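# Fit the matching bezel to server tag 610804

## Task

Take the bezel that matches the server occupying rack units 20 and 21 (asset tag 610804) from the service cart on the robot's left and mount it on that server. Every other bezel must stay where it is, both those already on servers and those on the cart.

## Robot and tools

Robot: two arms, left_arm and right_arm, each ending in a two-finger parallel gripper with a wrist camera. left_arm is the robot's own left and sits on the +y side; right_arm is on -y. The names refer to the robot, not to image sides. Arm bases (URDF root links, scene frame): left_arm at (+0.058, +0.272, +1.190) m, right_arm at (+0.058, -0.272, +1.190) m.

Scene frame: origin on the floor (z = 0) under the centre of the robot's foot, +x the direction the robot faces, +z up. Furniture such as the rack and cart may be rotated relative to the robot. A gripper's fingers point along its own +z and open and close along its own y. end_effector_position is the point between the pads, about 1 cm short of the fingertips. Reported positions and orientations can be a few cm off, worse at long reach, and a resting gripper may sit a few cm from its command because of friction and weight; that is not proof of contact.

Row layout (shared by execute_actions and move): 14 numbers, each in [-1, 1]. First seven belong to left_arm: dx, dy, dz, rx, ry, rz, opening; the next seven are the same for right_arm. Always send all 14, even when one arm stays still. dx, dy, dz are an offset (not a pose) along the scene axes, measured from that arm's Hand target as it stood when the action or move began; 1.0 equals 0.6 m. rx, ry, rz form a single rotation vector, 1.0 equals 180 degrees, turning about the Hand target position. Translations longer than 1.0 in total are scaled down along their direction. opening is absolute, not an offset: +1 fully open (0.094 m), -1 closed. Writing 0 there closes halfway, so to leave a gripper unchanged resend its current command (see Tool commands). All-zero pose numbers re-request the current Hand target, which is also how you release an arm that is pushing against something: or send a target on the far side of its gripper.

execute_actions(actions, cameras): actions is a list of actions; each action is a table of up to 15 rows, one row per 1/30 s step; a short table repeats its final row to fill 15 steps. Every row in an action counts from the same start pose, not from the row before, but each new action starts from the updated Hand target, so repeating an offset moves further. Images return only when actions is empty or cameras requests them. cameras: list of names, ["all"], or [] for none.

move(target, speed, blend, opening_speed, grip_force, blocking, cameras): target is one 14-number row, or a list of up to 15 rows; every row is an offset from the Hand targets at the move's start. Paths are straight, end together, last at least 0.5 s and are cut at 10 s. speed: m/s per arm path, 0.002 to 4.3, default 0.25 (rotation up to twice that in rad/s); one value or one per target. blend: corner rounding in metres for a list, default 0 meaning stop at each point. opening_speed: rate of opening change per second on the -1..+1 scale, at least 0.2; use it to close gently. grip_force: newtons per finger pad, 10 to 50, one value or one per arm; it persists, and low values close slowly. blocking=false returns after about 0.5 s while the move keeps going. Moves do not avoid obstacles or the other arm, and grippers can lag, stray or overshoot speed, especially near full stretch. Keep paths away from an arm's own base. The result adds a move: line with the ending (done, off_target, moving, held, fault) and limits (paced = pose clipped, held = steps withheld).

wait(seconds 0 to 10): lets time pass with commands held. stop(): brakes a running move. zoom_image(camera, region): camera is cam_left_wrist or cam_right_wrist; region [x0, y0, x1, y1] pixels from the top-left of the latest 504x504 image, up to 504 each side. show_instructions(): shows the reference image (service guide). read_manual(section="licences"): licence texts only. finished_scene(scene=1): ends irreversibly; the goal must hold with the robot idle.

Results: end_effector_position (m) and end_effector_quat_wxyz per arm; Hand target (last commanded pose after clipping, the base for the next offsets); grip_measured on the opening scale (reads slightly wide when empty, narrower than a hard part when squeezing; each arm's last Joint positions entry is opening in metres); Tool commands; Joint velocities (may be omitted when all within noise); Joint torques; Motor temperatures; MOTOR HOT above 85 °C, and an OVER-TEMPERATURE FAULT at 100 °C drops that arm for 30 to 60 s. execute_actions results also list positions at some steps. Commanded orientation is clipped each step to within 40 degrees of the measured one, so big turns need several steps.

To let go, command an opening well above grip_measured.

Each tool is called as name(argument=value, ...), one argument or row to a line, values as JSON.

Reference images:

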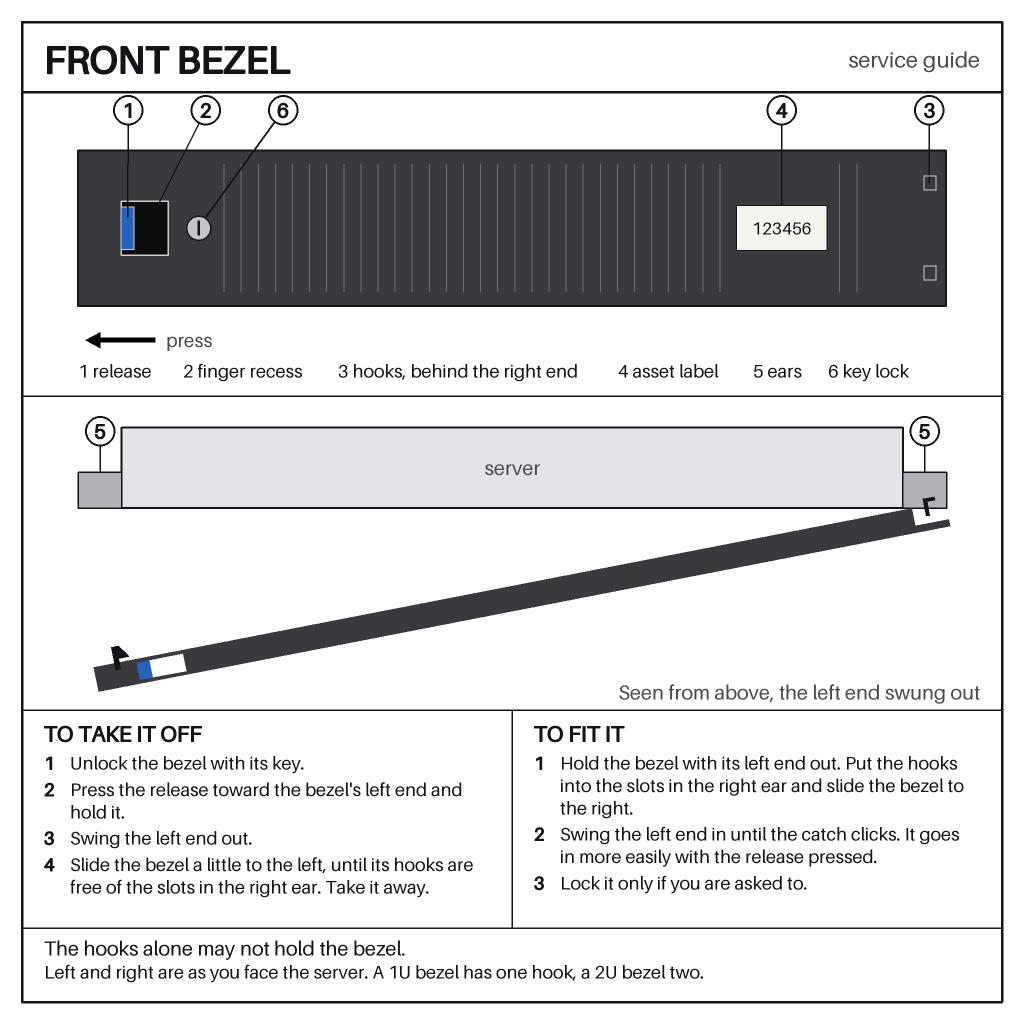

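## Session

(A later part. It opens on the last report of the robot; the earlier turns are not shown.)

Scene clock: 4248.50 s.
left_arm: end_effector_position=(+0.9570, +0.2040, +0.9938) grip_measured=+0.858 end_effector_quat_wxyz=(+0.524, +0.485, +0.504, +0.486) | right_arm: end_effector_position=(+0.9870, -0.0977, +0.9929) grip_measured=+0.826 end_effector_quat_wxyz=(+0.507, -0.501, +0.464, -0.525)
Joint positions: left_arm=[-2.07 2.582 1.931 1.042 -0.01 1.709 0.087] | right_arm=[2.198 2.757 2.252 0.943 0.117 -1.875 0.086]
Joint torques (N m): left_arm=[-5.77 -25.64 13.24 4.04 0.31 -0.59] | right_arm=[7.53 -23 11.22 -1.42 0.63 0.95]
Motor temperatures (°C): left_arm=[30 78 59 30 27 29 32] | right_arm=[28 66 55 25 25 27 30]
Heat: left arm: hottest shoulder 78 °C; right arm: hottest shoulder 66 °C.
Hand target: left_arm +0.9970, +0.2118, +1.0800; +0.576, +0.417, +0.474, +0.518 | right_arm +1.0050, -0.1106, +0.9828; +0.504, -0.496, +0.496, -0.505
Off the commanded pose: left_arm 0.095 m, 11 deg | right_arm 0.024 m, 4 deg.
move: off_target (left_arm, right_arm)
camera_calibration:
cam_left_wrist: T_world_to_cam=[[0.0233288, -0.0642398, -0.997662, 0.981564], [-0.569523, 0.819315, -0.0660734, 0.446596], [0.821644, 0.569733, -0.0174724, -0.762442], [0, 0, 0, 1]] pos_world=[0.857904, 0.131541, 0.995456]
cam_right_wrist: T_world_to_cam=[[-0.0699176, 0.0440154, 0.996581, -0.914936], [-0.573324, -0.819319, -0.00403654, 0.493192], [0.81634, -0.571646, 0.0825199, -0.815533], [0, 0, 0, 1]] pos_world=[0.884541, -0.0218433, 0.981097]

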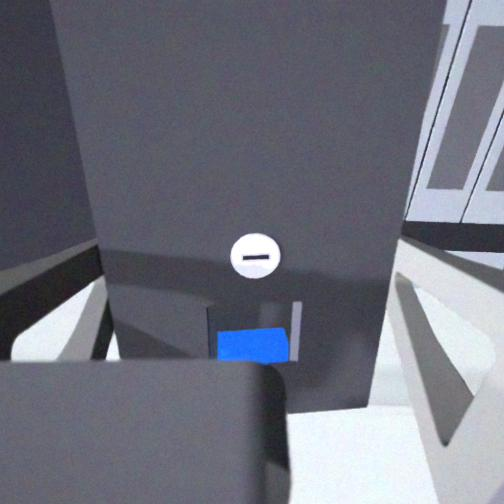

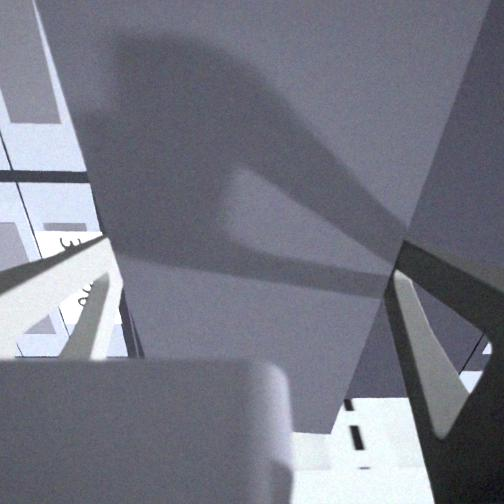

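move(
  target=[0,0.0,0,0.0,0,0,0.6,0.0,0.0,0,0,0,0,1],
  opening_speed=0.6,
  cameras=[],
)

move(
  target=[
    [0,0.0,0,0.0,0,0,0.6,-0.15,0.0,0,0,0,0,1],
    [0,0.0,0,0.0,0,0,0.6,-0.17,-0.28,0.08,0,-0.01,0.07,0],
  ],
  speed=0.15,
  blend=0.02,
  cameras=["all"],
)

Scene clock: 4296.10 s.
left_arm: end_effector_position=(+0.9513, +0.2041, +0.9788) grip_measured=+0.858 end_effector_quat_wxyz=(+0.510, +0.500, +0.498, +0.492) | right_arm: end_effector_position=(+0.9895, -0.0977, +0.9693) grip_measured=+0.999 end_effector_quat_wxyz=(+0.497, -0.513, +0.495, -0.495)
Joint positions: left_arm=[-2.067 2.6 1.932 1.042 -0.01 1.748 0.087] | right_arm=[2.195 2.772 2.276 0.854 0.134 -1.824 0.094]
Joint torques (N m): left_arm=[-5.89 -26.81 12.85 4.14 0.49 -1.01] | right_arm=[6.89 -24.12 11.19 1.66 -0.01 0.36]
Motor temperatures (°C): left_arm=[30 70 63 30 26 29 32] | right_arm=[28 61 62 25 26 27 31]
Heat: left arm: hottest shoulder 70 °C; right arm: hottest elbow 62 °C.
Hand target: left_arm +0.9971, +0.2121, +1.0800; +0.576, +0.417, +0.475, +0.519 | right_arm +1.0049, -0.1104, +0.9827; +0.504, -0.496, +0.495, -0.505
Off the commanded pose: left_arm 0.111 m, 13 deg | right_arm 0.024 m, 2 deg.
move: off_target (left_arm, right_arm)
No camera images: "cameras" was empty.

Scene clock: 4298.93 s.
left_arm: end_effector_position=(+0.9502, +0.2048, +0.9758) grip_measured=+0.858 end_effector_quat_wxyz=(+0.505, +0.507, +0.492, +0.496) | right_arm: end_effector_position=(+0.8955, -0.2742, +1.0036) grip_measured=+0.001 end_effector_quat_wxyz=(+0.553, -0.552, +0.438, -0.444)
Joint positions: left_arm=[-2.065 2.603 1.932 1.042 -0.005 1.768 0.087] | right_arm=[1.928 2.43 1.635 1.145 -0.321 -1.722 0.047]
Joint torques (N m): left_arm=[-6.07 -26.99 12.75 4.1 0.41 -1.23] | right_arm=[4.89 -24.23 4.23 2.56 -0.11 0.37]
Motor temperatures (°C): left_arm=[30 71 63 30 26 29 32] | right_arm=[28 61 61 25 26 27 31]
Heat: left arm: hottest shoulder 71 °C; right arm: hottest shoulder 61 °C.
Hand target: left_arm +0.9971, +0.2120, +1.0803; +0.576, +0.417, +0.474, +0.519 | right_arm +0.9030, -0.2783, +1.0309; +0.564, -0.539, +0.430, -0.454
Off the commanded pose: left_arm 0.115 m, 14 deg | right_arm 0.028 m, 2 deg.
move: off_target (left_arm, right_arm); target 2's new opening was sent with right_arm's hand 0.028 m and 2 deg from that target
camera_calibration:
cam_left_wrist: T_world_to_cam=[[0.00394587, -0.00183153, -0.999991, 0.971694], [-0.567521, 0.82335, -0.00374739, 0.377338], [0.823349, 0.56753, 0.0022094, -0.778029], [0, 0, 0, 1]] pos_world=[0.850903, 0.132653, 0.974818]
cam_right_wrist: T_world_to_cam=[[-0.00803711, -0.00759306, 0.999939, -0.997242], [-0.395434, -0.918438, -0.0101525, 0.115803], [0.918459, -0.395491, 0.00437904, -0.807307], [0, 0, 0, 1]] pos_world=[0.779256, -0.220497, 1.00189]

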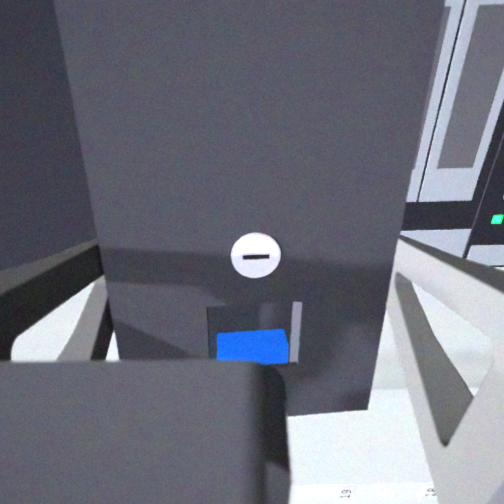

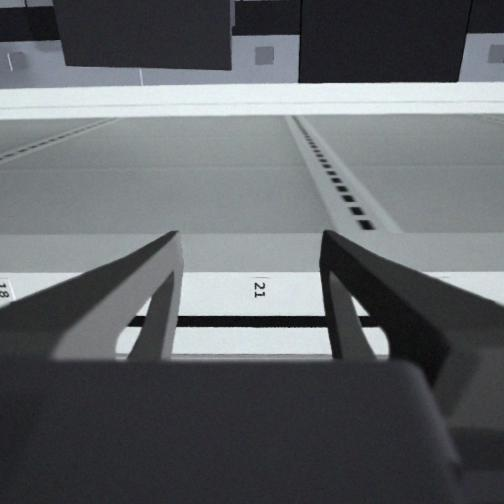

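zoom_image(
  camera="cam_right_wrist",
  region=[200, 0, 340, 120],
)

Scaled by 3.600.

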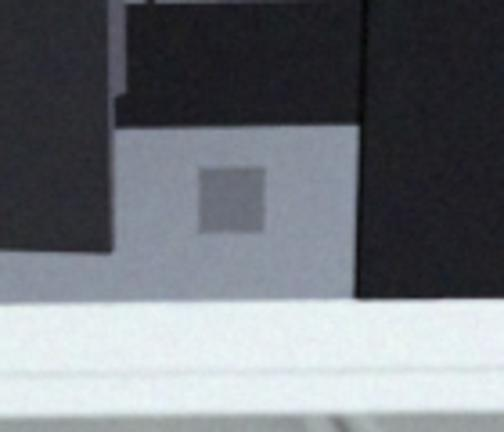

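move(
  target=[0,0.0,0,0.0,0,0,0.6,-0.02,0.29,-0.085,0,0,0,1],
  speed=0.15,
  cameras=["all"],
)

Scene clock: 4390.53 s.
left_arm: end_effector_position=(+0.9502, +0.2048, +0.9758) grip_measured=+0.858 end_effector_quat_wxyz=(+0.505, +0.507, +0.492, +0.496) | right_arm: end_effector_position=(+0.8827, -0.1107, +0.9689) grip_measured=+0.998 end_effector_quat_wxyz=(+0.556, -0.548, +0.443, -0.440)
Joint positions: left_arm=[-2.065 2.603 1.932 1.042 -0.005 1.768 0.087] | right_arm=[2.15 2.576 1.733 1.176 -0.11 -1.783 0.094]
Joint torques (N m): left_arm=[-6.01 -27.11 12.71 4.1 0.41 -1.23] | right_arm=[7.71 -20.37 7.31 2.51 0.01 0.04]
Motor temperatures (°C): left_arm=[30 82 63 30 26 31 32] | right_arm=[27 58 49 26 25 26 28]
Heat: left arm: hottest shoulder 82 °C; right arm: hottest shoulder 58 °C.
Hand target: left_arm +0.9971, +0.2120, +1.0803; +0.576, +0.417, +0.474, +0.519 | right_arm +0.8910, -0.1046, +0.9798; +0.564, -0.539, +0.430, -0.454
Off the commanded pose: left_arm 0.115 m, 14 deg | right_arm 0.015 m, 3 deg.
move: off_target (left_arm, right_arm)
camera_calibration:
cam_left_wrist: T_world_to_cam=[[0.00394587, -0.00183153, -0.999991, 0.971694], [-0.567521, 0.82335, -0.00374739, 0.377338], [0.823349, 0.56753, 0.0022094, -0.778029], [0, 0, 0, 1]] pos_world=[0.850903, 0.132653, 0.974818]
cam_right_wrist: T_world_to_cam=[[-0.00408311, -0.0224461, 0.99974, -0.966215], [-0.396585, -0.917729, -0.0222245, 0.27341], [0.917989, -0.396572, -0.0051546, -0.721219], [0, 0, 0, 1]] pos_world=[0.766556, -0.0567871, 0.968322]

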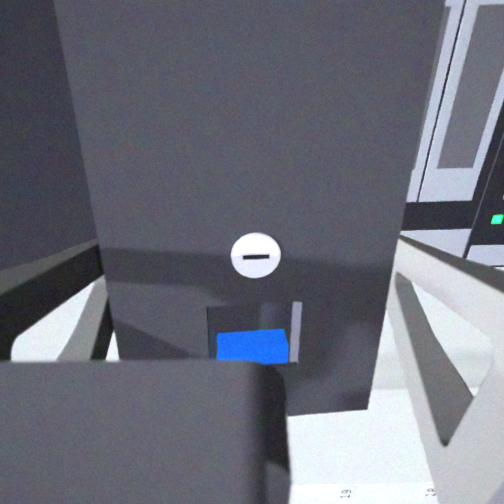

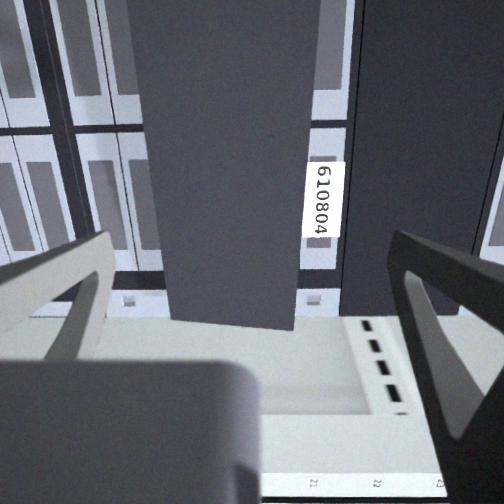

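move(
  target=[0,0.0,-0.01,0.0,0,0,0.6,0.1,0.005,-0.02,0,0,0,1],
  speed=0.15,
  cameras=["cam_right_wrist"],
)

Scene clock: 4394.70 s.
left_arm: end_effector_position=(+0.9488, +0.2052, +0.9734) grip_measured=+0.858 end_effector_quat_wxyz=(+0.505, +0.507, +0.491, +0.496) | right_arm: end_effector_position=(+0.9414, -0.1019, +0.9616) grip_measured=+0.998 end_effector_quat_wxyz=(+0.562, -0.542, +0.438, -0.446)
Joint positions: left_arm=[-2.063 2.608 1.932 1.047 -0.002 1.768 0.087] | right_arm=[2.15 2.689 2.022 1.023 -0.113 -1.783 0.094]
Joint torques (N m): left_arm=[-5.95 -26.58 13.31 4.04 0.32 -1.24] | right_arm=[8 -22.12 9.06 1.54 -0.14 0.08]
Motor temperatures (°C): left_arm=[30 82 63 30 26 31 32] | right_arm=[28 58 49 26 25 26 28]
Heat: left arm: hottest shoulder 82 °C; right arm: hottest shoulder 58 °C.
Hand target: left_arm +0.9971, +0.2122, +1.0742; +0.576, +0.417, +0.474, +0.519 | right_arm +0.9509, -0.1015, +0.9678; +0.564, -0.539, +0.430, -0.454
Off the commanded pose: left_arm 0.112 m, 14 deg | right_arm 0.011 m, 1 deg.
move: off_target (left_arm, right_arm)
camera_calibration:
cam_right_wrist: T_world_to_cam=[[-0.027086, -0.0249609, 0.999321, -0.936766], [-0.397447, -0.917007, -0.0336774, 0.316507], [0.917225, -0.39809, 0.0149174, -0.790371], [0, 0, 0, 1]] pos_world=[0.82537, -0.0477825, 0.958579]
Images, in order (width x height): cam_right_wrist 504x504.

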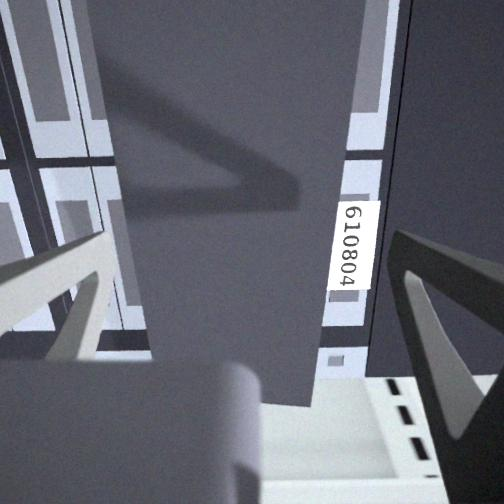

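move(
  target=[0,0.0,-0.005,0.0,0,0,0.6,0.075,0.01,-0.014,0,0,0,1],
  speed=0.15,
  cameras=["cam_right_wrist"],
)

Scene clock: 4397.83 s.
left_arm: end_effector_position=(+0.9484, +0.2067, +0.9704) grip_measured=+0.858 end_effector_quat_wxyz=(+0.504, +0.507, +0.490, +0.499) | right_arm: end_effector_position=(+0.9855, -0.0940, +0.9499) grip_measured=+0.999 end_effector_quat_wxyz=(+0.561, -0.545, +0.438, -0.444)
Joint positions: left_arm=[-2.061 2.617 1.94 1.053 -0.002 1.773 0.087] | right_arm=[2.15 2.816 2.317 0.848 -0.115 -1.783 0.094]
Joint torques (N m): left_arm=[-6.07 -26.7 13.15 3.9 0.35 -1.3] | right_arm=[7.65 -22.95 11.04 1.4 -0.12 0.11]
Motor temperatures (°C): left_arm=[30 82 63 30 26 31 32] | right_arm=[28 58 50 25 25 26 28]
Heat: left arm: hottest shoulder 82 °C; right arm: hottest shoulder 58 °C.
Hand target: left_arm +0.9971, +0.2121, +1.0712; +0.576, +0.417, +0.474, +0.519 | right_arm +0.9959, -0.0955, +0.9593; +0.564, -0.539, +0.430, -0.454
Off the commanded pose: left_arm 0.112 m, 14 deg | right_arm 0.014 m, 2 deg.
move: off_target (left_arm, right_arm)
camera_calibration:
cam_right_wrist: T_world_to_cam=[[-0.020673, -0.0239431, 0.9995, -0.930111], [-0.394963, -0.918202, -0.0301647, 0.334917], [0.918464, -0.395389, 0.00952529, -0.823342], [0, 0, 0, 1]] pos_world=[0.869262, -0.0402891, 0.947591]
Images, in order (width x height): cam_right_wrist 504x504.

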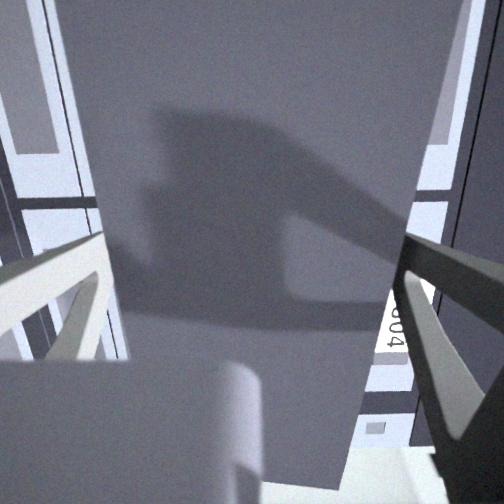

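move(
  target=[0,0.0,0,0.0,0,0,0.6,-0.018,0.0,0,0,0,0,1],
  speed=0.15,
  cameras=["cam_right_wrist"],
)

Scene clock: 4401.97 s.
left_arm: end_effector_position=(+0.9483, +0.2067, +0.9701) grip_measured=+0.858 end_effector_quat_wxyz=(+0.504, +0.507, +0.490, +0.499) | right_arm: end_effector_position=(+0.9822, -0.0935, +0.9459) grip_measured=+0.999 end_effector_quat_wxyz=(+0.560, -0.546, +0.439, -0.442)
Joint positions: left_arm=[-2.061 2.617 1.94 1.053 -0.002 1.773 0.087] | right_arm=[2.15 2.816 2.306 0.854 -0.115 -1.783 0.094]
Joint torques (N m): left_arm=[-5.77 -26.81 13.15 3.92 0.34 -1.3] | right_arm=[8.23 -24.53 6.97 2.96 -0.1 0.13]
Motor temperatures (°C): left_arm=[30 82 62 30 26 31 32] | right_arm=[28 59 50 25 25 26 28]
Heat: left arm: hottest shoulder 82 °C; right arm: hottest shoulder 59 °C.
Hand target: left_arm +0.9970, +0.2121, +1.0711; +0.576, +0.417, +0.475, +0.519 | right_arm +0.9851, -0.0955, +0.9593; +0.564, -0.539, +0.430, -0.454
Off the commanded pose: left_arm 0.112 m, 14 deg | right_arm 0.014 m, 2 deg.
move: off_target (left_arm, right_arm)
camera_calibration:
cam_right_wrist: T_world_to_cam=[[-0.0155243, -0.0234298, 0.999605, -0.931218], [-0.393998, -0.918695, -0.0276523, 0.330644], [0.91898, -0.394272, 0.00503082, -0.816276], [0, 0, 0, 1]] pos_world=[0.865958, -0.0398918, 0.9441]
Images, in order (width x height): cam_right_wrist 504x504.

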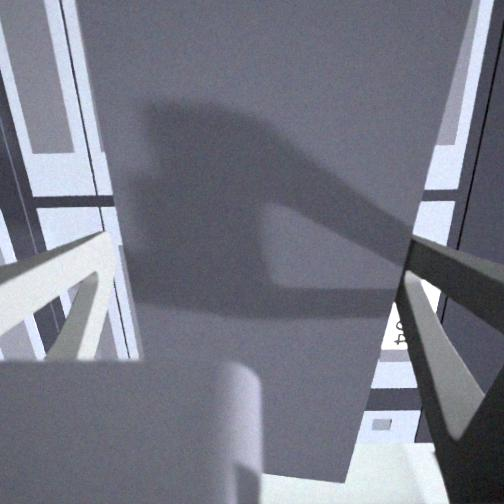

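Grip now.

move(
  target=[0,0.0,0,0.0,0,0,0.6,-0.01,0.0,0.005,0,0,0,0.6],
  opening_speed=0.6,
  cameras=["cam_right_wrist"],
)

move(
  target=[0,0.0,-0.02,0.0,0,0,0.6,0,0.0,0.06,0,0,0,0.6],
  speed=0.1,
  cameras=["all"],
)

Scene clock: 4405.10 s.
left_arm: end_effector_position=(+0.9440, +0.2072, +0.9595) grip_measured=+0.858 end_effector_quat_wxyz=(+0.500, +0.511, +0.492, +0.496) | right_arm: end_effector_position=(+0.9712, -0.0932, +0.9360) grip_measured=+0.829 end_effector_quat_wxyz=(+0.557, -0.547, +0.442, -0.441)
Joint positions: left_arm=[-2.058 2.63 1.94 1.053 -0.002 1.775 0.087] | right_arm=[2.15 2.814 2.266 0.885 -0.111 -1.783 0.086]
Joint torques (N m): left_arm=[-6.24 -27.52 12.92 3.95 0.39 -1.33] | right_arm=[7.77 -25.7 6.06 2.77 -0.18 0.08]
Motor temperatures (°C): left_arm=[30 82 62 30 26 31 32] | right_arm=[28 60 50 25 25 26 28]
Heat: left arm: hottest shoulder 82 °C; right arm: hottest shoulder 60 °C.
Hand target: left_arm +0.9970, +0.2120, +1.0710; +0.576, +0.417, +0.475, +0.519 | right_arm +0.9791, -0.0955, +0.9624; +0.564, -0.539, +0.430, -0.454
Off the commanded pose: left_arm 0.124 m, 14 deg | right_arm 0.028 m, 2 deg.
move: off_target (left_arm, right_arm)
camera_calibration:
cam_right_wrist: T_world_to_cam=[[-0.00802439, -0.0224973, 0.999715, -0.92877], [-0.39661, -0.917678, -0.0238346, 0.325357], [0.917952, -0.396688, -0.00155885, -0.799029], [0, 0, 0, 1]] pos_world=[0.855058, -0.0392869, 0.935014]
Images, in order (width x height): cam_right_wrist 504x504.

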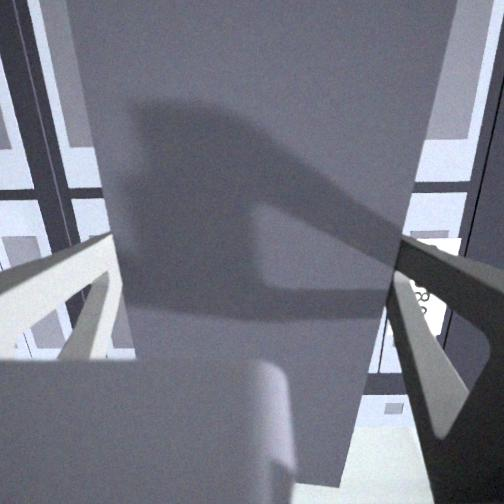

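Scene clock: 4406.23 s.
left_arm: end_effector_position=(+0.9459, +0.2042, +0.9602) grip_measured=+0.858 end_effector_quat_wxyz=(+0.518, +0.497, +0.503, +0.481) | right_arm: end_effector_position=(+0.9661, -0.0989, +0.9564) grip_measured=+0.829 end_effector_quat_wxyz=(+0.542, -0.562, +0.430, -0.453)
Joint positions: left_arm=[-2.06 2.637 1.953 1.053 0.006 1.718 0.087] | right_arm=[2.15 2.729 2.146 0.909 -0.108 -1.838 0.086]
Joint torques (N m): left_arm=[-6.01 -26.11 14 4.11 -0.09 -0.74] | right_arm=[8.53 -26.93 6.01 2.17 -0.03 0.69]
Motor temperatures (°C): left_arm=[30 82 62 30 26 31 32] | right_arm=[28 60 50 25 25 26 28]
Heat: left arm: hottest shoulder 82 °C; right arm: hottest shoulder 60 °C.
Hand target: left_arm +0.9971, +0.2119, +1.0593; +0.576, +0.417, +0.474, +0.519 | right_arm +0.9792, -0.0955, +0.9985; +0.564, -0.539, +0.430, -0.454
Off the commanded pose: left_arm 0.111 m, 13 deg | right_arm 0.044 m, 4 deg.
move: off_target (left_arm, right_arm)
camera_calibration:
cam_left_wrist: T_world_to_cam=[[0.00224117, -0.0508662, -0.998703, 0.96654], [-0.561466, 0.826364, -0.0433486, 0.40713], [0.827497, 0.560835, -0.0267076, -0.748874], [0, 0, 0, 1]] pos_world=[0.846115, 0.132722, 0.962934]
cam_right_wrist: T_world_to_cam=[[-0.00835392, 0.032053, 0.999451, -0.943363], [-0.396879, -0.917499, 0.0261075, 0.271072], [0.917833, -0.396443, 0.0203859, -0.817422], [0, 0, 0, 1]] pos_world=[0.849959, -0.045115, 0.952432]

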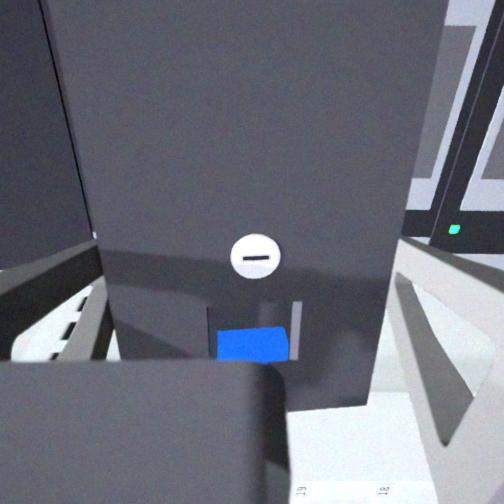

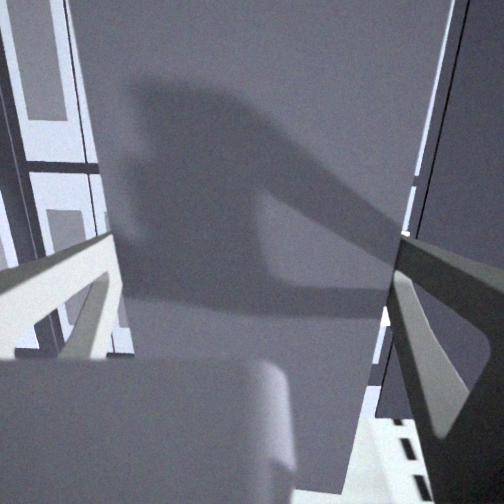

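move(
  target=[0,0.0,-0.03,0.0,0,0,0.6,0,0.0,0.02,0,0,0,0.6],
  speed=0.1,
  cameras=["cam_right_wrist"],
)

zoom_image(
  camera="cam_right_wrist",
  region=[300, 364, 440, 504],
)

Scene clock: 4411.00 s.
left_arm: end_effector_position=(+0.9493, +0.2031, +0.9504) grip_measured=+0.858 end_effector_quat_wxyz=(+0.528, +0.483, +0.510, +0.477) | right_arm: end_effector_position=(+0.9613, -0.0999, +0.9583) grip_measured=+0.829 end_effector_quat_wxyz=(+0.533, -0.571, +0.421, -0.460)
Joint positions: left_arm=[-2.06 2.677 2.007 1.053 0.001 1.684 0.087] | right_arm=[2.15 2.71 2.108 0.922 -0.108 -1.871 0.086]
Joint torques (N m): left_arm=[-5.6 -25.58 14.01 3.95 0.11 -0.4] | right_arm=[9.35 -28.45 5.78 1.94 0 1.06]
Motor temperatures (°C): left_arm=[30 81 63 30 26 31 32] | right_arm=[28 61 50 25 25 26 29]
Heat: left arm: hottest shoulder 81 °C; right arm: hottest shoulder 61 °C.
Hand target: left_arm +0.9970, +0.2119, +1.0410; +0.576, +0.417, +0.475, +0.518 | right_arm +0.9791, -0.0955, +1.0102; +0.564, -0.539, +0.430, -0.454
Off the commanded pose: left_arm 0.103 m, 11 deg | right_arm 0.055 m, 5 deg.
move: off_target (left_arm, right_arm)
camera_calibration:
cam_right_wrist: T_world_to_cam=[[-0.0109099, 0.0653362, 0.997804, -0.937932], [-0.396131, -0.916504, 0.0556815, 0.23917], [0.918129, -0.394654, 0.0358806, -0.828368], [0, 0, 0, 1]] pos_world=[0.845059, -0.0464368, 0.952277]
Images, in order (width x height): cam_right_wrist 504x504.

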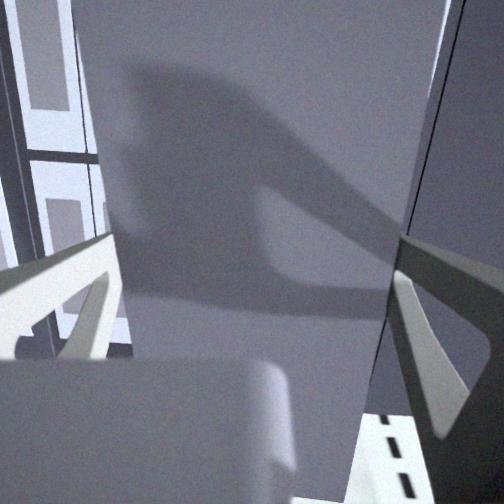

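Scaled by 3.600.

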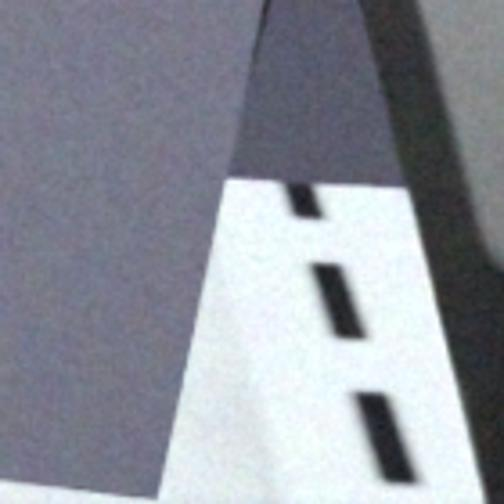

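move(
  target=[-0.02,0.0,0.11,0.0,0,0,0.6,0,0.0,0.045,0,0,0,0.6],
  speed=0.08,
  cameras=[],
)

Scene clock: 4421.20 s.
left_arm: end_effector_position=(+0.9542, +0.2030, +1.0004) grip_measured=+0.858 end_effector_quat_wxyz=(+0.524, +0.485, +0.503, +0.487) | right_arm: end_effector_position=(+0.9679, -0.1009, +1.0006) grip_measured=+0.829 end_effector_quat_wxyz=(+0.543, -0.562, +0.422, -0.460)
Joint positions: left_arm=[-2.073 2.563 1.905 1.053 -0.013 1.711 0.087] | right_arm=[2.159 2.622 2.035 0.925 -0.104 -1.854 0.086]
Joint torques (N m): left_arm=[-6.01 -28.81 9.09 4.12 0.13 -0.58] | right_arm=[8.82 -26.58 6.12 1.74 0.21 0.82]
Motor temperatures (°C): left_arm=[30 80 62 30 26 30 32] | right_arm=[28 63 50 25 25 27 30]
Heat: left arm: hottest shoulder 80 °C; right arm: hottest shoulder 63 °C.
Hand target: left_arm +0.9851, +0.2121, +1.1070; +0.576, +0.417, +0.475, +0.519 | right_arm +0.9791, -0.0954, +1.0373; +0.564, -0.539, +0.430, -0.454
Off the commanded pose: left_arm 0.111 m, 11 deg | right_arm 0.039 m, 4 deg.
move: off_target (left_arm, right_arm)
No camera images: "cameras" was empty.

move(
  target=[-0.05,0.0,-0.015,0.0,0,0,0.6,0.01,0.0,-0.035,0,0,0,0.6],
  speed=0.08,
  cameras=["cam_right_wrist"],
)

Scene clock: 4424.17 s.
left_arm: end_effector_position=(+0.9272, +0.2040, +0.9934) grip_measured=+0.858 end_effector_quat_wxyz=(+0.518, +0.489, +0.503, +0.490) | right_arm: end_effector_position=(+0.9643, -0.0972, +0.9901) grip_measured=+0.829 end_effector_quat_wxyz=(+0.547, -0.563, +0.425, -0.451)
Joint positions: left_arm=[-2.073 2.538 1.8 1.125 -0.02 1.723 0.087] | right_arm=[2.159 2.64 2.044 0.925 -0.114 -1.839 0.086]
Joint torques (N m): left_arm=[-5.77 -28.22 7.72 4.64 0.53 -0.71] | right_arm=[8.35 -23.88 10.52 1.47 0.29 0.68]
Motor temperatures (°C): left_arm=[30 79 61 30 26 30 32] | right_arm=[28 63 50 25 25 27 30]
Heat: left arm: hottest shoulder 79 °C; right arm: hottest shoulder 63 °C.
Hand target: left_arm +0.9551, +0.2121, +1.0981; +0.576, +0.417, +0.474, +0.519 | right_arm +0.9851, -0.0955, +1.0163; +0.564, -0.539, +0.430, -0.454
Off the commanded pose: left_arm 0.109 m, 12 deg | right_arm 0.034 m, 3 deg.
move: off_target (left_arm, right_arm)
camera_calibration:
cam_right_wrist: T_world_to_cam=[[-0.0151099, 0.0291597, 0.999461, -0.970874], [-0.385169, -0.922605, 0.0210944, 0.264197], [0.922722, -0.384643, 0.0251719, -0.82414], [0, 0, 0, 1]] pos_world=[0.847543, -0.0449399, 0.985523]
Images, in order (width x height): cam_right_wrist 504x504.

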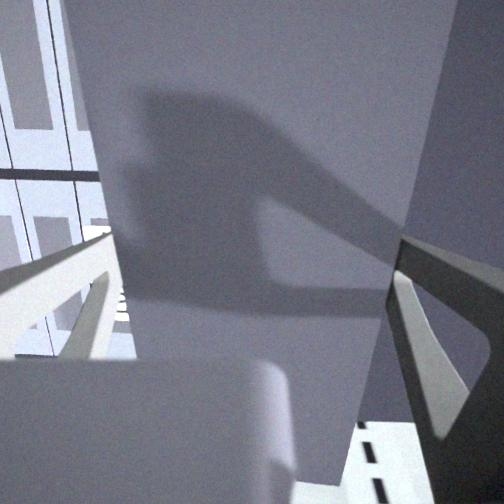

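move(
  target=[-0.025,-0.03,-0.003,0.0,0,0,0.6,0.0,-0.03,-0.01,0,0,0,0.6],
  speed=0.08,
  cameras=[],
)

Scene clock: 4431.80 s.
left_arm: end_effector_position=(+0.9148, +0.2048, +0.9946) grip_measured=+0.858 end_effector_quat_wxyz=(+0.513, +0.484, +0.506, +0.497) | right_arm: end_effector_position=(+0.9634, -0.0940, +0.9905) grip_measured=+0.829 end_effector_quat_wxyz=(+0.553, -0.565, +0.420, -0.445)
Joint positions: left_arm=[-2.078 2.525 1.752 1.167 -0.044 1.73 0.087] | right_arm=[2.159 2.64 2.044 0.925 -0.133 -1.835 0.086]
Joint torques (N m): left_arm=[-7.36 -27.46 7.2 4.63 0.58 -0.66] | right_arm=[6.36 -24.12 10.06 1.72 0.21 0.7]
Motor temperatures (°C): left_arm=[30 80 60 30 26 30 32] | right_arm=[28 64 52 25 25 27 30]
Heat: left arm: hottest shoulder 80 °C; right arm: hottest shoulder 64 °C.
Hand target: left_arm +0.9401, +0.1940, +1.0965; +0.576, +0.417, +0.474, +0.519 | right_arm +0.9851, -0.1135, +1.0102; +0.564, -0.539, +0.430, -0.454
Off the commanded pose: left_arm 0.105 m, 12 deg | right_arm 0.035 m, 4 deg.
move: off_target (left_arm, right_arm)
No camera images: "cameras" was empty.

move(
  target=[0,-0.03,0,0.0,0,0,0.6,0.0,-0.03,-0.005,0,0,0,0.6],
  speed=0.08,
  cameras=[],
)

move(
  target=[0,-0.01,0,0.0,0,0,0.6,0.0,-0.01,-0.005,0,0,0,0.6],
  speed=0.08,
  cameras=[],
)

Scene clock: 4434.87 s.
left_arm: end_effector_position=(+0.9138, +0.1866, +0.9986) grip_measured=+0.858 end_effector_quat_wxyz=(+0.509, +0.488, +0.501, +0.501) | right_arm: end_effector_position=(+0.9652, -0.1111, +0.9864) grip_measured=+0.829 end_effector_quat_wxyz=(+0.557, -0.561, +0.425, -0.440)
Joint positions: left_arm=[-2.103 2.525 1.752 1.169 -0.065 1.757 0.087] | right_arm=[2.136 2.64 2.044 0.925 -0.155 -1.809 0.086]
Joint torques (N m): left_arm=[-7.36 -26.58 7.86 4.56 0.65 -0.8] | right_arm=[5.48 -24.06 9.55 1.95 0.24 0.53]
Motor temperatures (°C): left_arm=[30 79 60 30 26 30 32] | right_arm=[28 64 52 25 25 27 30]
Heat: left arm: hottest shoulder 79 °C; right arm: hottest shoulder 64 °C.
Hand target: left_arm +0.9401, +0.1761, +1.0965; +0.576, +0.417, +0.474, +0.519 | right_arm +0.9851, -0.1314, +1.0072; +0.564, -0.539, +0.430, -0.454
Off the commanded pose: left_arm 0.102 m, 12 deg | right_arm 0.035 m, 3 deg.
move: off_target (left_arm, right_arm)
No camera images: "cameras" was empty.

Scene clock: 4435.63 s.
left_arm: end_effector_position=(+0.9136, +0.1842, +0.9991) grip_measured=+0.858 end_effector_quat_wxyz=(+0.508, +0.489, +0.501, +0.502) | right_arm: end_effector_position=(+0.9654, -0.1137, +0.9861) grip_measured=+0.829 end_effector_quat_wxyz=(+0.559, -0.561, +0.425, -0.439)
Joint positions: left_arm=[-2.107 2.525 1.752 1.169 -0.07 1.762 0.087] | right_arm=[2.132 2.64 2.044 0.926 -0.161 -1.805 0.086]
Joint torques (N m): left_arm=[-7.94 -26.87 8.1 4.59 0.61 -0.81] | right_arm=[5.77 -23.82 9.69 2.02 0.19 0.53]
Motor temperatures (°C): left_arm=[30 79 59 30 26 30 32] | right_arm=[28 64 52 25 25 27 30]
Heat: left arm: hottest shoulder 79 °C; right arm: hottest shoulder 64 °C.
Hand target: left_arm +0.9401, +0.1700, +1.0965; +0.576, +0.417, +0.474, +0.519 | right_arm +0.9851, -0.1376, +1.0042; +0.564, -0.539, +0.430, -0.454
Off the commanded pose: left_arm 0.102 m, 12 deg | right_arm 0.036 m, 3 deg.
move: off_target (left_arm, right_arm)
No camera images: "cameras" was empty.

move(
  target=[0,0.045,0,0.0,0,0,0.6,0.0,0.045,0.0,0,0,0,0.6],
  speed=0.08,
  cameras=[],
)

move(
  target=[0,0.012,0,0.0,0,0,0.6,0.0,0.012,0.0,0,0,0,0.6],
  speed=0.08,
  cameras=[],
)

Scene clock: 4438.83 s.
left_arm: end_effector_position=(+0.9129, +0.1850, +0.9982) grip_measured=+0.858 end_effector_quat_wxyz=(+0.515, +0.495, +0.493, +0.497) | right_arm: end_effector_position=(+0.9683, -0.1128, +0.9861) grip_measured=+0.829 end_effector_quat_wxyz=(+0.555, -0.555, +0.431, -0.446)
Joint positions: left_arm=[-2.1 2.525 1.749 1.171 -0.039 1.761 0.087] | right_arm=[2.138 2.651 2.063 0.927 -0.135 -1.804 0.086]
Joint torques (N m): left_arm=[-5.42 -27.69 7.2 4.53 0.64 -0.97] | right_arm=[7.82 -23.65 10.56 1.5 0.36 0.36]
Motor temperatures (°C): left_arm=[30 79 59 30 26 30 32] | right_arm=[28 64 53 25 25 27 30]
Heat: left arm: hottest shoulder 79 °C; right arm: hottest shoulder 64 °C.
Hand target: left_arm +0.9401, +0.1970, +1.0965; +0.576, +0.417, +0.474, +0.519 | right_arm +0.9851, -0.1104, +1.0043; +0.564, -0.539, +0.430, -0.454
Off the commanded pose: left_arm 0.103 m, 12 deg | right_arm 0.025 m, 2 deg.
move: off_target (left_arm, right_arm)
No camera images: "cameras" was empty.

Scene clock: 4439.67 s.
left_arm: end_effector_position=(+0.9111, +0.1910, +0.9950) grip_measured=+0.858 end_effector_quat_wxyz=(+0.513, +0.496, +0.494, +0.496) | right_arm: end_effector_position=(+0.9666, -0.1068, +0.9831) grip_measured=+0.829 end_effector_quat_wxyz=(+0.555, -0.555, +0.433, -0.444)
Joint positions: left_arm=[-2.091 2.524 1.742 1.173 -0.03 1.758 0.087] | right_arm=[2.145 2.658 2.067 0.927 -0.126 -1.804 0.086]
Joint torques (N m): left_arm=[-4.6 -27.75 7.2 4.45 0.65 -1.01] | right_arm=[8.47 -24 10.71 1.47 0.39 0.38]
Motor temperatures (°C): left_arm=[30 79 59 30 26 30 32] | right_arm=[28 64 53 25 25 27 30]
Heat: left arm: hottest shoulder 79 °C; right arm: hottest shoulder 64 °C.
Hand target: left_arm +0.9401, +0.2043, +1.0963; +0.576, +0.417, +0.475, +0.519 | right_arm +0.9851, -0.1031, +1.0044; +0.564, -0.539, +0.430, -0.454
Off the commanded pose: left_arm 0.106 m, 12 deg | right_arm 0.028 m, 2 deg.
move: off_target (left_arm, right_arm)
No camera images: "cameras" was empty.

move(
  target=[0,0.006,0,0.0,0,0,0.6,0.0,0.006,0.0,0,0,0,0.6],
  speed=0.08,
  cameras=["all"],
)

zoom_image(
  camera="cam_right_wrist",
  region=[300, 364, 440, 504],
)

Scene clock: 4442.83 s.
left_arm: end_effector_position=(+0.9121, +0.1934, +0.9967) grip_measured=+0.858 end_effector_quat_wxyz=(+0.515, +0.496, +0.492, +0.497) | right_arm: end_effector_position=(+0.9673, -0.1044, +0.9845) grip_measured=+0.829 end_effector_quat_wxyz=(+0.555, -0.553, +0.432, -0.445)
Joint positions: left_arm=[-2.087 2.522 1.742 1.173 -0.024 1.757 0.087] | right_arm=[2.148 2.66 2.072 0.927 -0.123 -1.804 0.086]
Joint torques (N m): left_arm=[-5.42 -27.16 7.15 4.48 0.58 -1.02] | right_arm=[8.59 -23.41 10.71 1.31 0.41 0.32]
Motor temperatures (°C): left_arm=[30 79 58 30 26 30 32] | right_arm=[28 64 53 25 25 27 30]
Heat: left arm: hottest shoulder 79 °C; right arm: hottest shoulder 64 °C.
Hand target: left_arm +0.9401, +0.2079, +1.0963; +0.576, +0.417, +0.475, +0.519 | right_arm +0.9850, -0.0995, +1.0042; +0.564, -0.539, +0.430, -0.454
Off the commanded pose: left_arm 0.104 m, 12 deg | right_arm 0.027 m, 2 deg.
move: off_target (left_arm, right_arm)
camera_calibration:
cam_left_wrist: T_world_to_cam=[[0.0258771, -0.0220562, -0.999422, 0.976087], [-0.568748, 0.821855, -0.0328636, 0.395634], [0.822104, 0.56927, 0.00872278, -0.745827], [0, 0, 0, 1]] pos_world=[0.812906, 0.120952, 0.995031]
cam_right_wrist: T_world_to_cam=[[-0.0164474, -0.00173375, 0.999863, -0.96733], [-0.387958, -0.921642, -0.00797989, 0.290275], [0.92153, -0.388036, 0.014486, -0.818143], [0, 0, 0, 1]] pos_world=[0.850648, -0.0516165, 0.981365]

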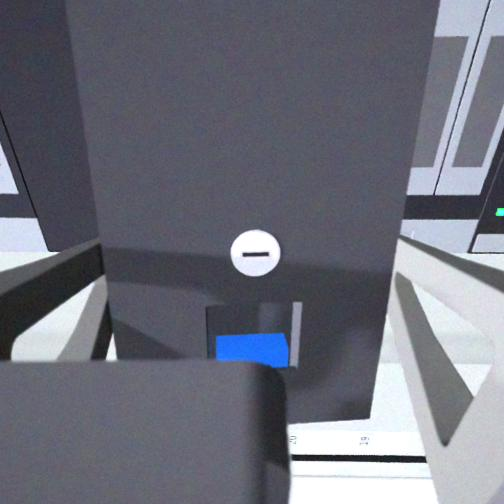

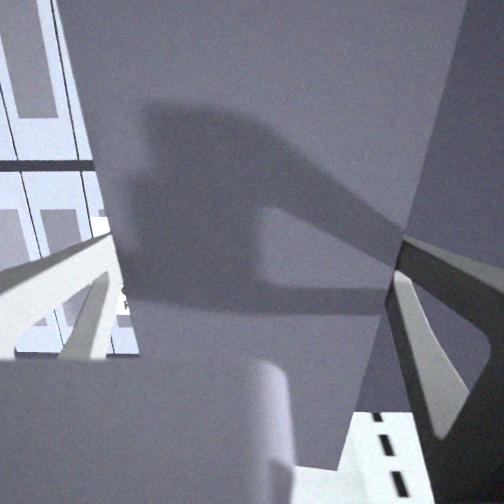

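Scaled by 3.600.

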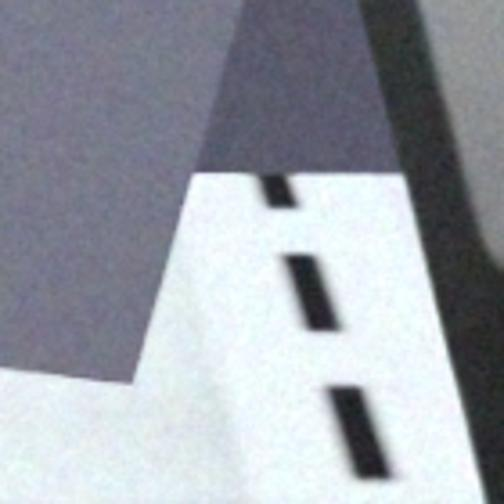

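move(
  target=[-0.005,0,-0.02,0.0,0,0,0.6,0.0,0.0,0.0,0,0,0,0.6],
  speed=0.08,
  cameras=[],
)

move(
  target=[0,0,-0.015,0.0,0,0,0.6,0.0,0.0,0.0,0,0,0,0.6],
  speed=0.08,
  cameras=[],
)

Scene clock: 4456.97 s.
left_arm: end_effector_position=(+0.9121, +0.1945, +0.9978) grip_measured=+0.858 end_effector_quat_wxyz=(+0.517, +0.495, +0.491, +0.498) | right_arm: end_effector_position=(+0.9683, -0.1032, +0.9861) grip_measured=+0.829 end_effector_quat_wxyz=(+0.556, -0.553, +0.431, -0.446)
Joint positions: left_arm=[-2.085 2.522 1.742 1.178 -0.02 1.756 0.087] | right_arm=[2.15 2.66 2.076 0.925 -0.122 -1.806 0.086]
Joint torques (N m): left_arm=[-5.36 -26.23 7.72 4.72 0.5 -1.03] | right_arm=[8.06 -24.18 10.55 1.31 0.33 0.32]
Motor temperatures (°C): left_arm=[30 74 56 30 26 30 32] | right_arm=[28 60 56 25 25 26 31]
Heat: left arm: hottest shoulder 74 °C; right arm: hottest shoulder 60 °C.
Hand target: left_arm +0.9371, +0.2078, +1.0843; +0.576, +0.417, +0.474, +0.519 | right_arm +0.9851, -0.0996, +1.0044; +0.564, -0.539, +0.430, -0.454
Off the commanded pose: left_arm 0.091 m, 12 deg | right_arm 0.025 m, 2 deg.
move: off_target (left_arm, right_arm)
No camera images: "cameras" was empty.

Scene clock: 4457.67 s.
left_arm: end_effector_position=(+0.9121, +0.1956, +0.9980) grip_measured=+0.858 end_effector_quat_wxyz=(+0.517, +0.494, +0.490, +0.498) | right_arm: end_effector_position=(+0.9680, -0.1021, +0.9861) grip_measured=+0.829 end_effector_quat_wxyz=(+0.556, -0.553, +0.431, -0.446)
Joint positions: left_arm=[-2.084 2.522 1.742 1.179 -0.018 1.755 0.087] | right_arm=[2.151 2.661 2.076 0.925 -0.122 -1.807 0.086]
Joint torques (N m): left_arm=[-5.13 -25.05 8.66 4.92 0.5 -1.03] | right_arm=[8.41 -23 10.58 1.4 0.38 0.37]
Motor temperatures (°C): left_arm=[30 74 56 30 26 30 32] | right_arm=[28 60 56 25 25 26 31]
Heat: left arm: hottest shoulder 74 °C; right arm: hottest shoulder 60 °C.
Hand target: left_arm +0.9371, +0.2078, +1.0756; +0.577, +0.417, +0.474, +0.519 | right_arm +0.9851, -0.0995, +1.0043; +0.564, -0.539, +0.430, -0.454
Off the commanded pose: left_arm 0.082 m, 12 deg | right_arm 0.025 m, 2 deg.
move: off_target (left_arm, right_arm)
No camera images: "cameras" was empty.

move(
  target=[0,-0.005,-0.02,0.0,0,0,0.6,0.0,-0.005,0.0,0,0,0,0.6],
  speed=0.08,
  cameras=[],
)

move(
  target=[0,-0.005,-0.01,0.0,0,0,0.6,0.0,-0.005,0.0,0,0,0,0.6],
  speed=0.08,
  cameras=[],
)

Scene clock: 4460.47 s.
left_arm: end_effector_position=(+0.9064, +0.1957, +0.9874) grip_measured=+0.858 end_effector_quat_wxyz=(+0.519, +0.491, +0.495, +0.494) | right_arm: end_effector_position=(+0.9657, -0.1010, +0.9807) grip_measured=+0.829 end_effector_quat_wxyz=(+0.552, -0.558, +0.428, -0.447)
Joint positions: left_arm=[-2.082 2.54 1.742 1.194 -0.02 1.741 0.087] | right_arm=[2.151 2.667 2.076 0.925 -0.123 -1.82 0.086]
Joint torques (N m): left_arm=[-5.36 -24.41 9.95 4.68 0.49 -0.87] | right_arm=[7.88 -24.23 10.11 1.29 0.27 0.49]
Motor temperatures (°C): left_arm=[30 74 55 30 26 30 32] | right_arm=[28 60 55 25 25 26 31]
Heat: left arm: hottest shoulder 74 °C; right arm: hottest shoulder 60 °C.
Hand target: left_arm +0.9371, +0.2048, +1.0635; +0.576, +0.417, +0.474, +0.519 | right_arm +0.9851, -0.1026, +1.0043; +0.564, -0.539, +0.430, -0.454
Off the commanded pose: left_arm 0.083 m, 11 deg | right_arm 0.031 m, 3 deg.
move: off_target (left_arm, right_arm)
No camera images: "cameras" was empty.

Scene clock: 4461.17 s.
left_arm: end_effector_position=(+0.9042, +0.1959, +0.9841) grip_measured=+0.858 end_effector_quat_wxyz=(+0.520, +0.489, +0.497, +0.493) | right_arm: end_effector_position=(+0.9653, -0.1003, +0.9802) grip_measured=+0.829 end_effector_quat_wxyz=(+0.552, -0.560, +0.425, -0.448)
Joint positions: left_arm=[-2.082 2.546 1.742 1.202 -0.022 1.734 0.087] | right_arm=[2.151 2.668 2.076 0.925 -0.127 -1.827 0.086]
Joint torques (N m): left_arm=[-5.48 -23.77 10.61 4.55 0.48 -0.81] | right_arm=[7.24 -24.23 9.77 1.44 0.28 0.61]
Motor temperatures (°C): left_arm=[30 74 55 30 26 30 32] | right_arm=[28 61 55 25 25 26 31]
Heat: left arm: hottest shoulder 74 °C; right arm: hottest shoulder 61 °C.
Hand target: left_arm +0.9371, +0.2019, +1.0574; +0.576, +0.417, +0.474, +0.519 | right_arm +0.9851, -0.1056, +1.0043; +0.564, -0.539, +0.430, -0.454
Off the commanded pose: left_arm 0.081 m, 11 deg | right_arm 0.032 m, 3 deg.
move: off_target (left_arm, right_arm)
No camera images: "cameras" was empty.

move(
  target=[0,-0.006,0.03,0.0,0,0,0.6,0.0,-0.006,0.02,0,0,0,0.6],
  speed=0.08,
  cameras=[],
)

move(
  target=[0,-0.006,0.015,0.0,0,0,0.6,0.0,-0.006,0.01,0,0,0,0.6],
  speed=0.08,
  cameras=[],
)

Scene clock: 4465.70 s.
left_arm: end_effector_position=(+0.9042, +0.1968, +0.9842) grip_measured=+0.858 end_effector_quat_wxyz=(+0.519, +0.488, +0.499, +0.495) | right_arm: end_effector_position=(+0.9652, -0.1000, +0.9803) grip_measured=+0.829 end_effector_quat_wxyz=(+0.552, -0.561, +0.425, -0.448)
Joint positions: left_arm=[-2.082 2.546 1.742 1.203 -0.027 1.734 0.087] | right_arm=[2.151 2.668 2.076 0.925 -0.129 -1.827 0.086]
Joint torques (N m): left_arm=[-6.3 -26.34 8.62 4.26 0.32 -0.75] | right_arm=[6.83 -26.52 7.51 1.52 0.33 0.62]
Motor temperatures (°C): left_arm=[30 74 55 30 26 30 32] | right_arm=[28 61 55 25 25 26 31]
Heat: left arm: hottest shoulder 74 °C; right arm: hottest shoulder 61 °C.
Hand target: left_arm +0.9371, +0.1983, +1.0753; +0.576, +0.417, +0.475, +0.519 | right_arm +0.9851, -0.1092, +1.0163; +0.564, -0.539, +0.430, -0.454
Off the commanded pose: left_arm 0.097 m, 11 deg | right_arm 0.042 m, 3 deg.
move: off_target (left_arm, right_arm)
No camera images: "cameras" was empty.

Scene clock: 4466.40 s.
left_arm: end_effector_position=(+0.9043, +0.1969, +0.9845) grip_measured=+0.858 end_effector_quat_wxyz=(+0.517, +0.486, +0.500, +0.496) | right_arm: end_effector_position=(+0.9644, -0.0996, +0.9793) grip_measured=+0.829 end_effector_quat_wxyz=(+0.552, -0.562, +0.424, -0.447)
Joint positions: left_arm=[-2.083 2.546 1.742 1.203 -0.033 1.735 0.087] | right_arm=[2.151 2.668 2.074 0.925 -0.13 -1.827 0.086]
Joint torques (N m): left_arm=[-6.77 -27.52 7.68 4.1 0.3 -0.73] | right_arm=[7.65 -27.99 6.56 1.36 0.27 0.58]
Motor temperatures (°C): left_arm=[30 74 55 30 26 30 32] | right_arm=[28 61 55 25 25 26 31]
Heat: left arm: hottest shoulder 74 °C; right arm: hottest shoulder 61 °C.
Hand target: left_arm +0.9371, +0.1945, +1.0842; +0.576, +0.417, +0.475, +0.519 | right_arm +0.9851, -0.1128, +1.0223; +0.564, -0.539, +0.430, -0.454
Off the commanded pose: left_arm 0.105 m, 11 deg | right_arm 0.050 m, 3 deg.
move: off_target (left_arm, right_arm)
No camera images: "cameras" was empty.

move(
  target=[0,-0.006,0.008,0.0,0,0,0.6,0.0,-0.006,0.006,0,0,0,0.6],
  speed=0.08,
  cameras=[],
)

move(
  target=[0,-0.006,0.006,0.0,0,0,0.6,0.0,-0.006,0.005,0,0,0,0.6],
  speed=0.08,
  cameras=[],
)

Scene clock: 4469.03 s.
left_arm: end_effector_position=(+0.9068, +0.1957, +0.9910) grip_measured=+0.858 end_effector_quat_wxyz=(+0.519, +0.483, +0.499, +0.498) | right_arm: end_effector_position=(+0.9663, -0.1007, +0.9865) grip_measured=+0.829 end_effector_quat_wxyz=(+0.553, -0.561, +0.423, -0.448)
Joint positions: left_arm=[-2.087 2.538 1.742 1.203 -0.039 1.735 0.087] | right_arm=[2.151 2.655 2.066 0.925 -0.132 -1.828 0.086]
Joint torques (N m): left_arm=[-7 -27.34 7.41 3.96 0.3 -0.7] | right_arm=[7.06 -27.28 6.37 1.59 0.24 0.65]
Motor temperatures (°C): left_arm=[30 74 55 30 26 30 32] | right_arm=[28 62 54 25 25 27 31]
Heat: left arm: hottest shoulder 74 °C; right arm: hottest shoulder 62 °C.
Hand target: left_arm +0.9371, +0.1911, +1.0890; +0.576, +0.417, +0.475, +0.519 | right_arm +0.9852, -0.1164, +1.0261; +0.564, -0.539, +0.430, -0.454
Off the commanded pose: left_arm 0.103 m, 11 deg | right_arm 0.046 m, 3 deg.
move: off_target (left_arm, right_arm)
No camera images: "cameras" was empty.

Scene clock: 4469.97 s.
left_arm: end_effector_position=(+0.9062, +0.1949, +0.9936) grip_measured=+0.858 end_effector_quat_wxyz=(+0.518, +0.483, +0.501, +0.498) | right_arm: end_effector_position=(+0.9660, -0.1011, +0.9893) grip_measured=+0.829 end_effector_quat_wxyz=(+0.553, -0.561, +0.422, -0.448)
Joint positions: left_arm=[-2.089 2.531 1.734 1.203 -0.044 1.736 0.087] | right_arm=[2.151 2.646 2.055 0.925 -0.133 -1.828 0.086]
Joint torques (N m): left_arm=[-7.12 -27.58 7.56 3.9 0.3 -0.67] | right_arm=[6.71 -27.87 6.12 1.48 0.13 0.68]
Motor temperatures (°C): left_arm=[30 74 55 30 26 30 32] | right_arm=[28 62 54 25 25 27 31]
Heat: left arm: hottest shoulder 74 °C; right arm: hottest shoulder 62 °C.
Hand target: left_arm +0.9370, +0.1874, +1.0926; +0.576, +0.417, +0.474, +0.519 | right_arm +0.9852, -0.1200, +1.0292; +0.564, -0.539, +0.430, -0.454
Off the commanded pose: left_arm 0.104 m, 11 deg | right_arm 0.048 m, 3 deg.
move: off_target (left_arm, right_arm)
No camera images: "cameras" was empty.

move(
  target=[0.025,-0.006,-0.03,0.0,0,0,0.6,0.025,-0.006,-0.03,0,0,0,0.6],
  speed=0.05,
  cameras=[],
)

Scene clock: 4475.13 s.
left_arm: end_effector_position=(+0.9142, +0.1934, +0.9987) grip_measured=+0.858 end_effector_quat_wxyz=(+0.519, +0.480, +0.499, +0.501) | right_arm: end_effector_position=(+0.9764, -0.1022, +0.9954) grip_measured=+0.829 end_effector_quat_wxyz=(+0.557, -0.561, +0.417, -0.448)
Joint positions: left_arm=[-2.092 2.534 1.761 1.19 -0.047 1.738 0.087] | right_arm=[2.148 2.655 2.099 0.899 -0.147 -1.83 0.086]
Joint torques (N m): left_arm=[-6.95 -24.47 11.62 3.49 0.48 -0.69] | right_arm=[6.42 -23.47 11.11 0.98 0.29 0.73]
Motor temperatures (°C): left_arm=[30 73 55 30 26 30 32] | right_arm=[28 61 54 25 25 27 31]
Heat: left arm: hottest shoulder 73 °C; right arm: hottest shoulder 61 °C.
Hand target: left_arm +0.9520, +0.1839, +1.0746; +0.576, +0.417, +0.475, +0.519 | right_arm +1.0001, -0.1236, +1.0109; +0.564, -0.539, +0.430, -0.454
Off the commanded pose: left_arm 0.085 m, 10 deg | right_arm 0.036 m, 3 deg.
move: off_target (left_arm, right_arm)
No camera images: "cameras" was empty.

move(
  target=[0,0,-0.02,0,0,0,0.6,0,0,-0.02,0,0,0,0.6],
  speed=0.05,
  cameras=["all"],
)

Scene clock: 4492.50 s.
left_arm: end_effector_position=(+0.9133, +0.1916, +0.9833) grip_measured=+0.858 end_effector_quat_wxyz=(+0.519, +0.480, +0.501, +0.499) | right_arm: end_effector_position=(+0.9767, -0.1037, +0.9808) grip_measured=+0.829 end_effector_quat_wxyz=(+0.555, -0.563, +0.417, -0.448)
Joint positions: left_arm=[-2.091 2.57 1.793 1.19 -0.047 1.733 0.087] | right_arm=[2.142 2.69 2.137 0.891 -0.152 -1.832 0.086]
Joint torques (N m): left_arm=[-6.89 -25.05 11.32 3.48 0.58 -0.65] | right_arm=[6.53 -24.06 10.85 1.29 0.33 0.76]
Motor temperatures (°C): left_arm=[30 74 57 30 26 30 32] | right_arm=[28 59 54 25 25 27 31]
Heat: left arm: hottest shoulder 74 °C; right arm: hottest shoulder 59 °C.
Hand target: left_arm +0.9521, +0.1839, +1.0628; +0.576, +0.417, +0.474, +0.519 | right_arm +1.0001, -0.1236, +0.9989; +0.564, -0.539, +0.430, -0.454
Off the commanded pose: left_arm 0.089 m, 10 deg | right_arm 0.036 m, 3 deg.
move: off_target (left_arm, right_arm)
camera_calibration:
cam_left_wrist: T_world_to_cam=[[0.0414056, -0.0485806, -0.997961, 0.952115], [-0.586574, 0.807391, -0.0636408, 0.44662], [0.808836, 0.588013, 0.00493437, -0.733546], [0, 0, 0, 1]] pos_world=[0.815872, 0.116992, 0.982216]
cam_right_wrist: T_world_to_cam=[[-0.0286637, 0.0261149, 0.999248, -0.948145], [-0.367398, -0.929962, 0.0137653, 0.252228], [0.929622, -0.366727, 0.0362507, -0.8535], [0, 0, 0, 1]] pos_world=[0.858923, -0.0536785, 0.9749]

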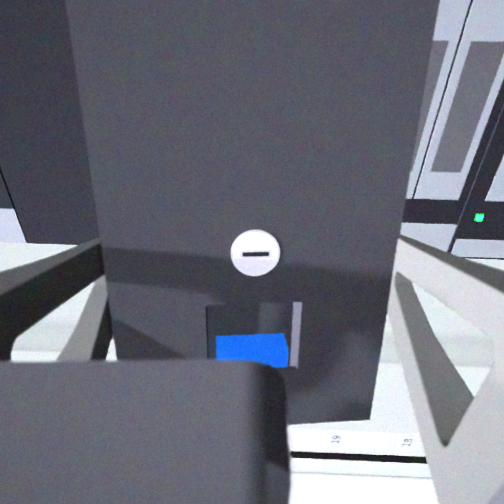

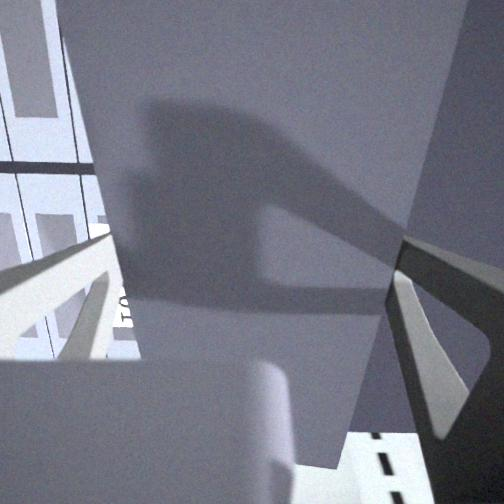

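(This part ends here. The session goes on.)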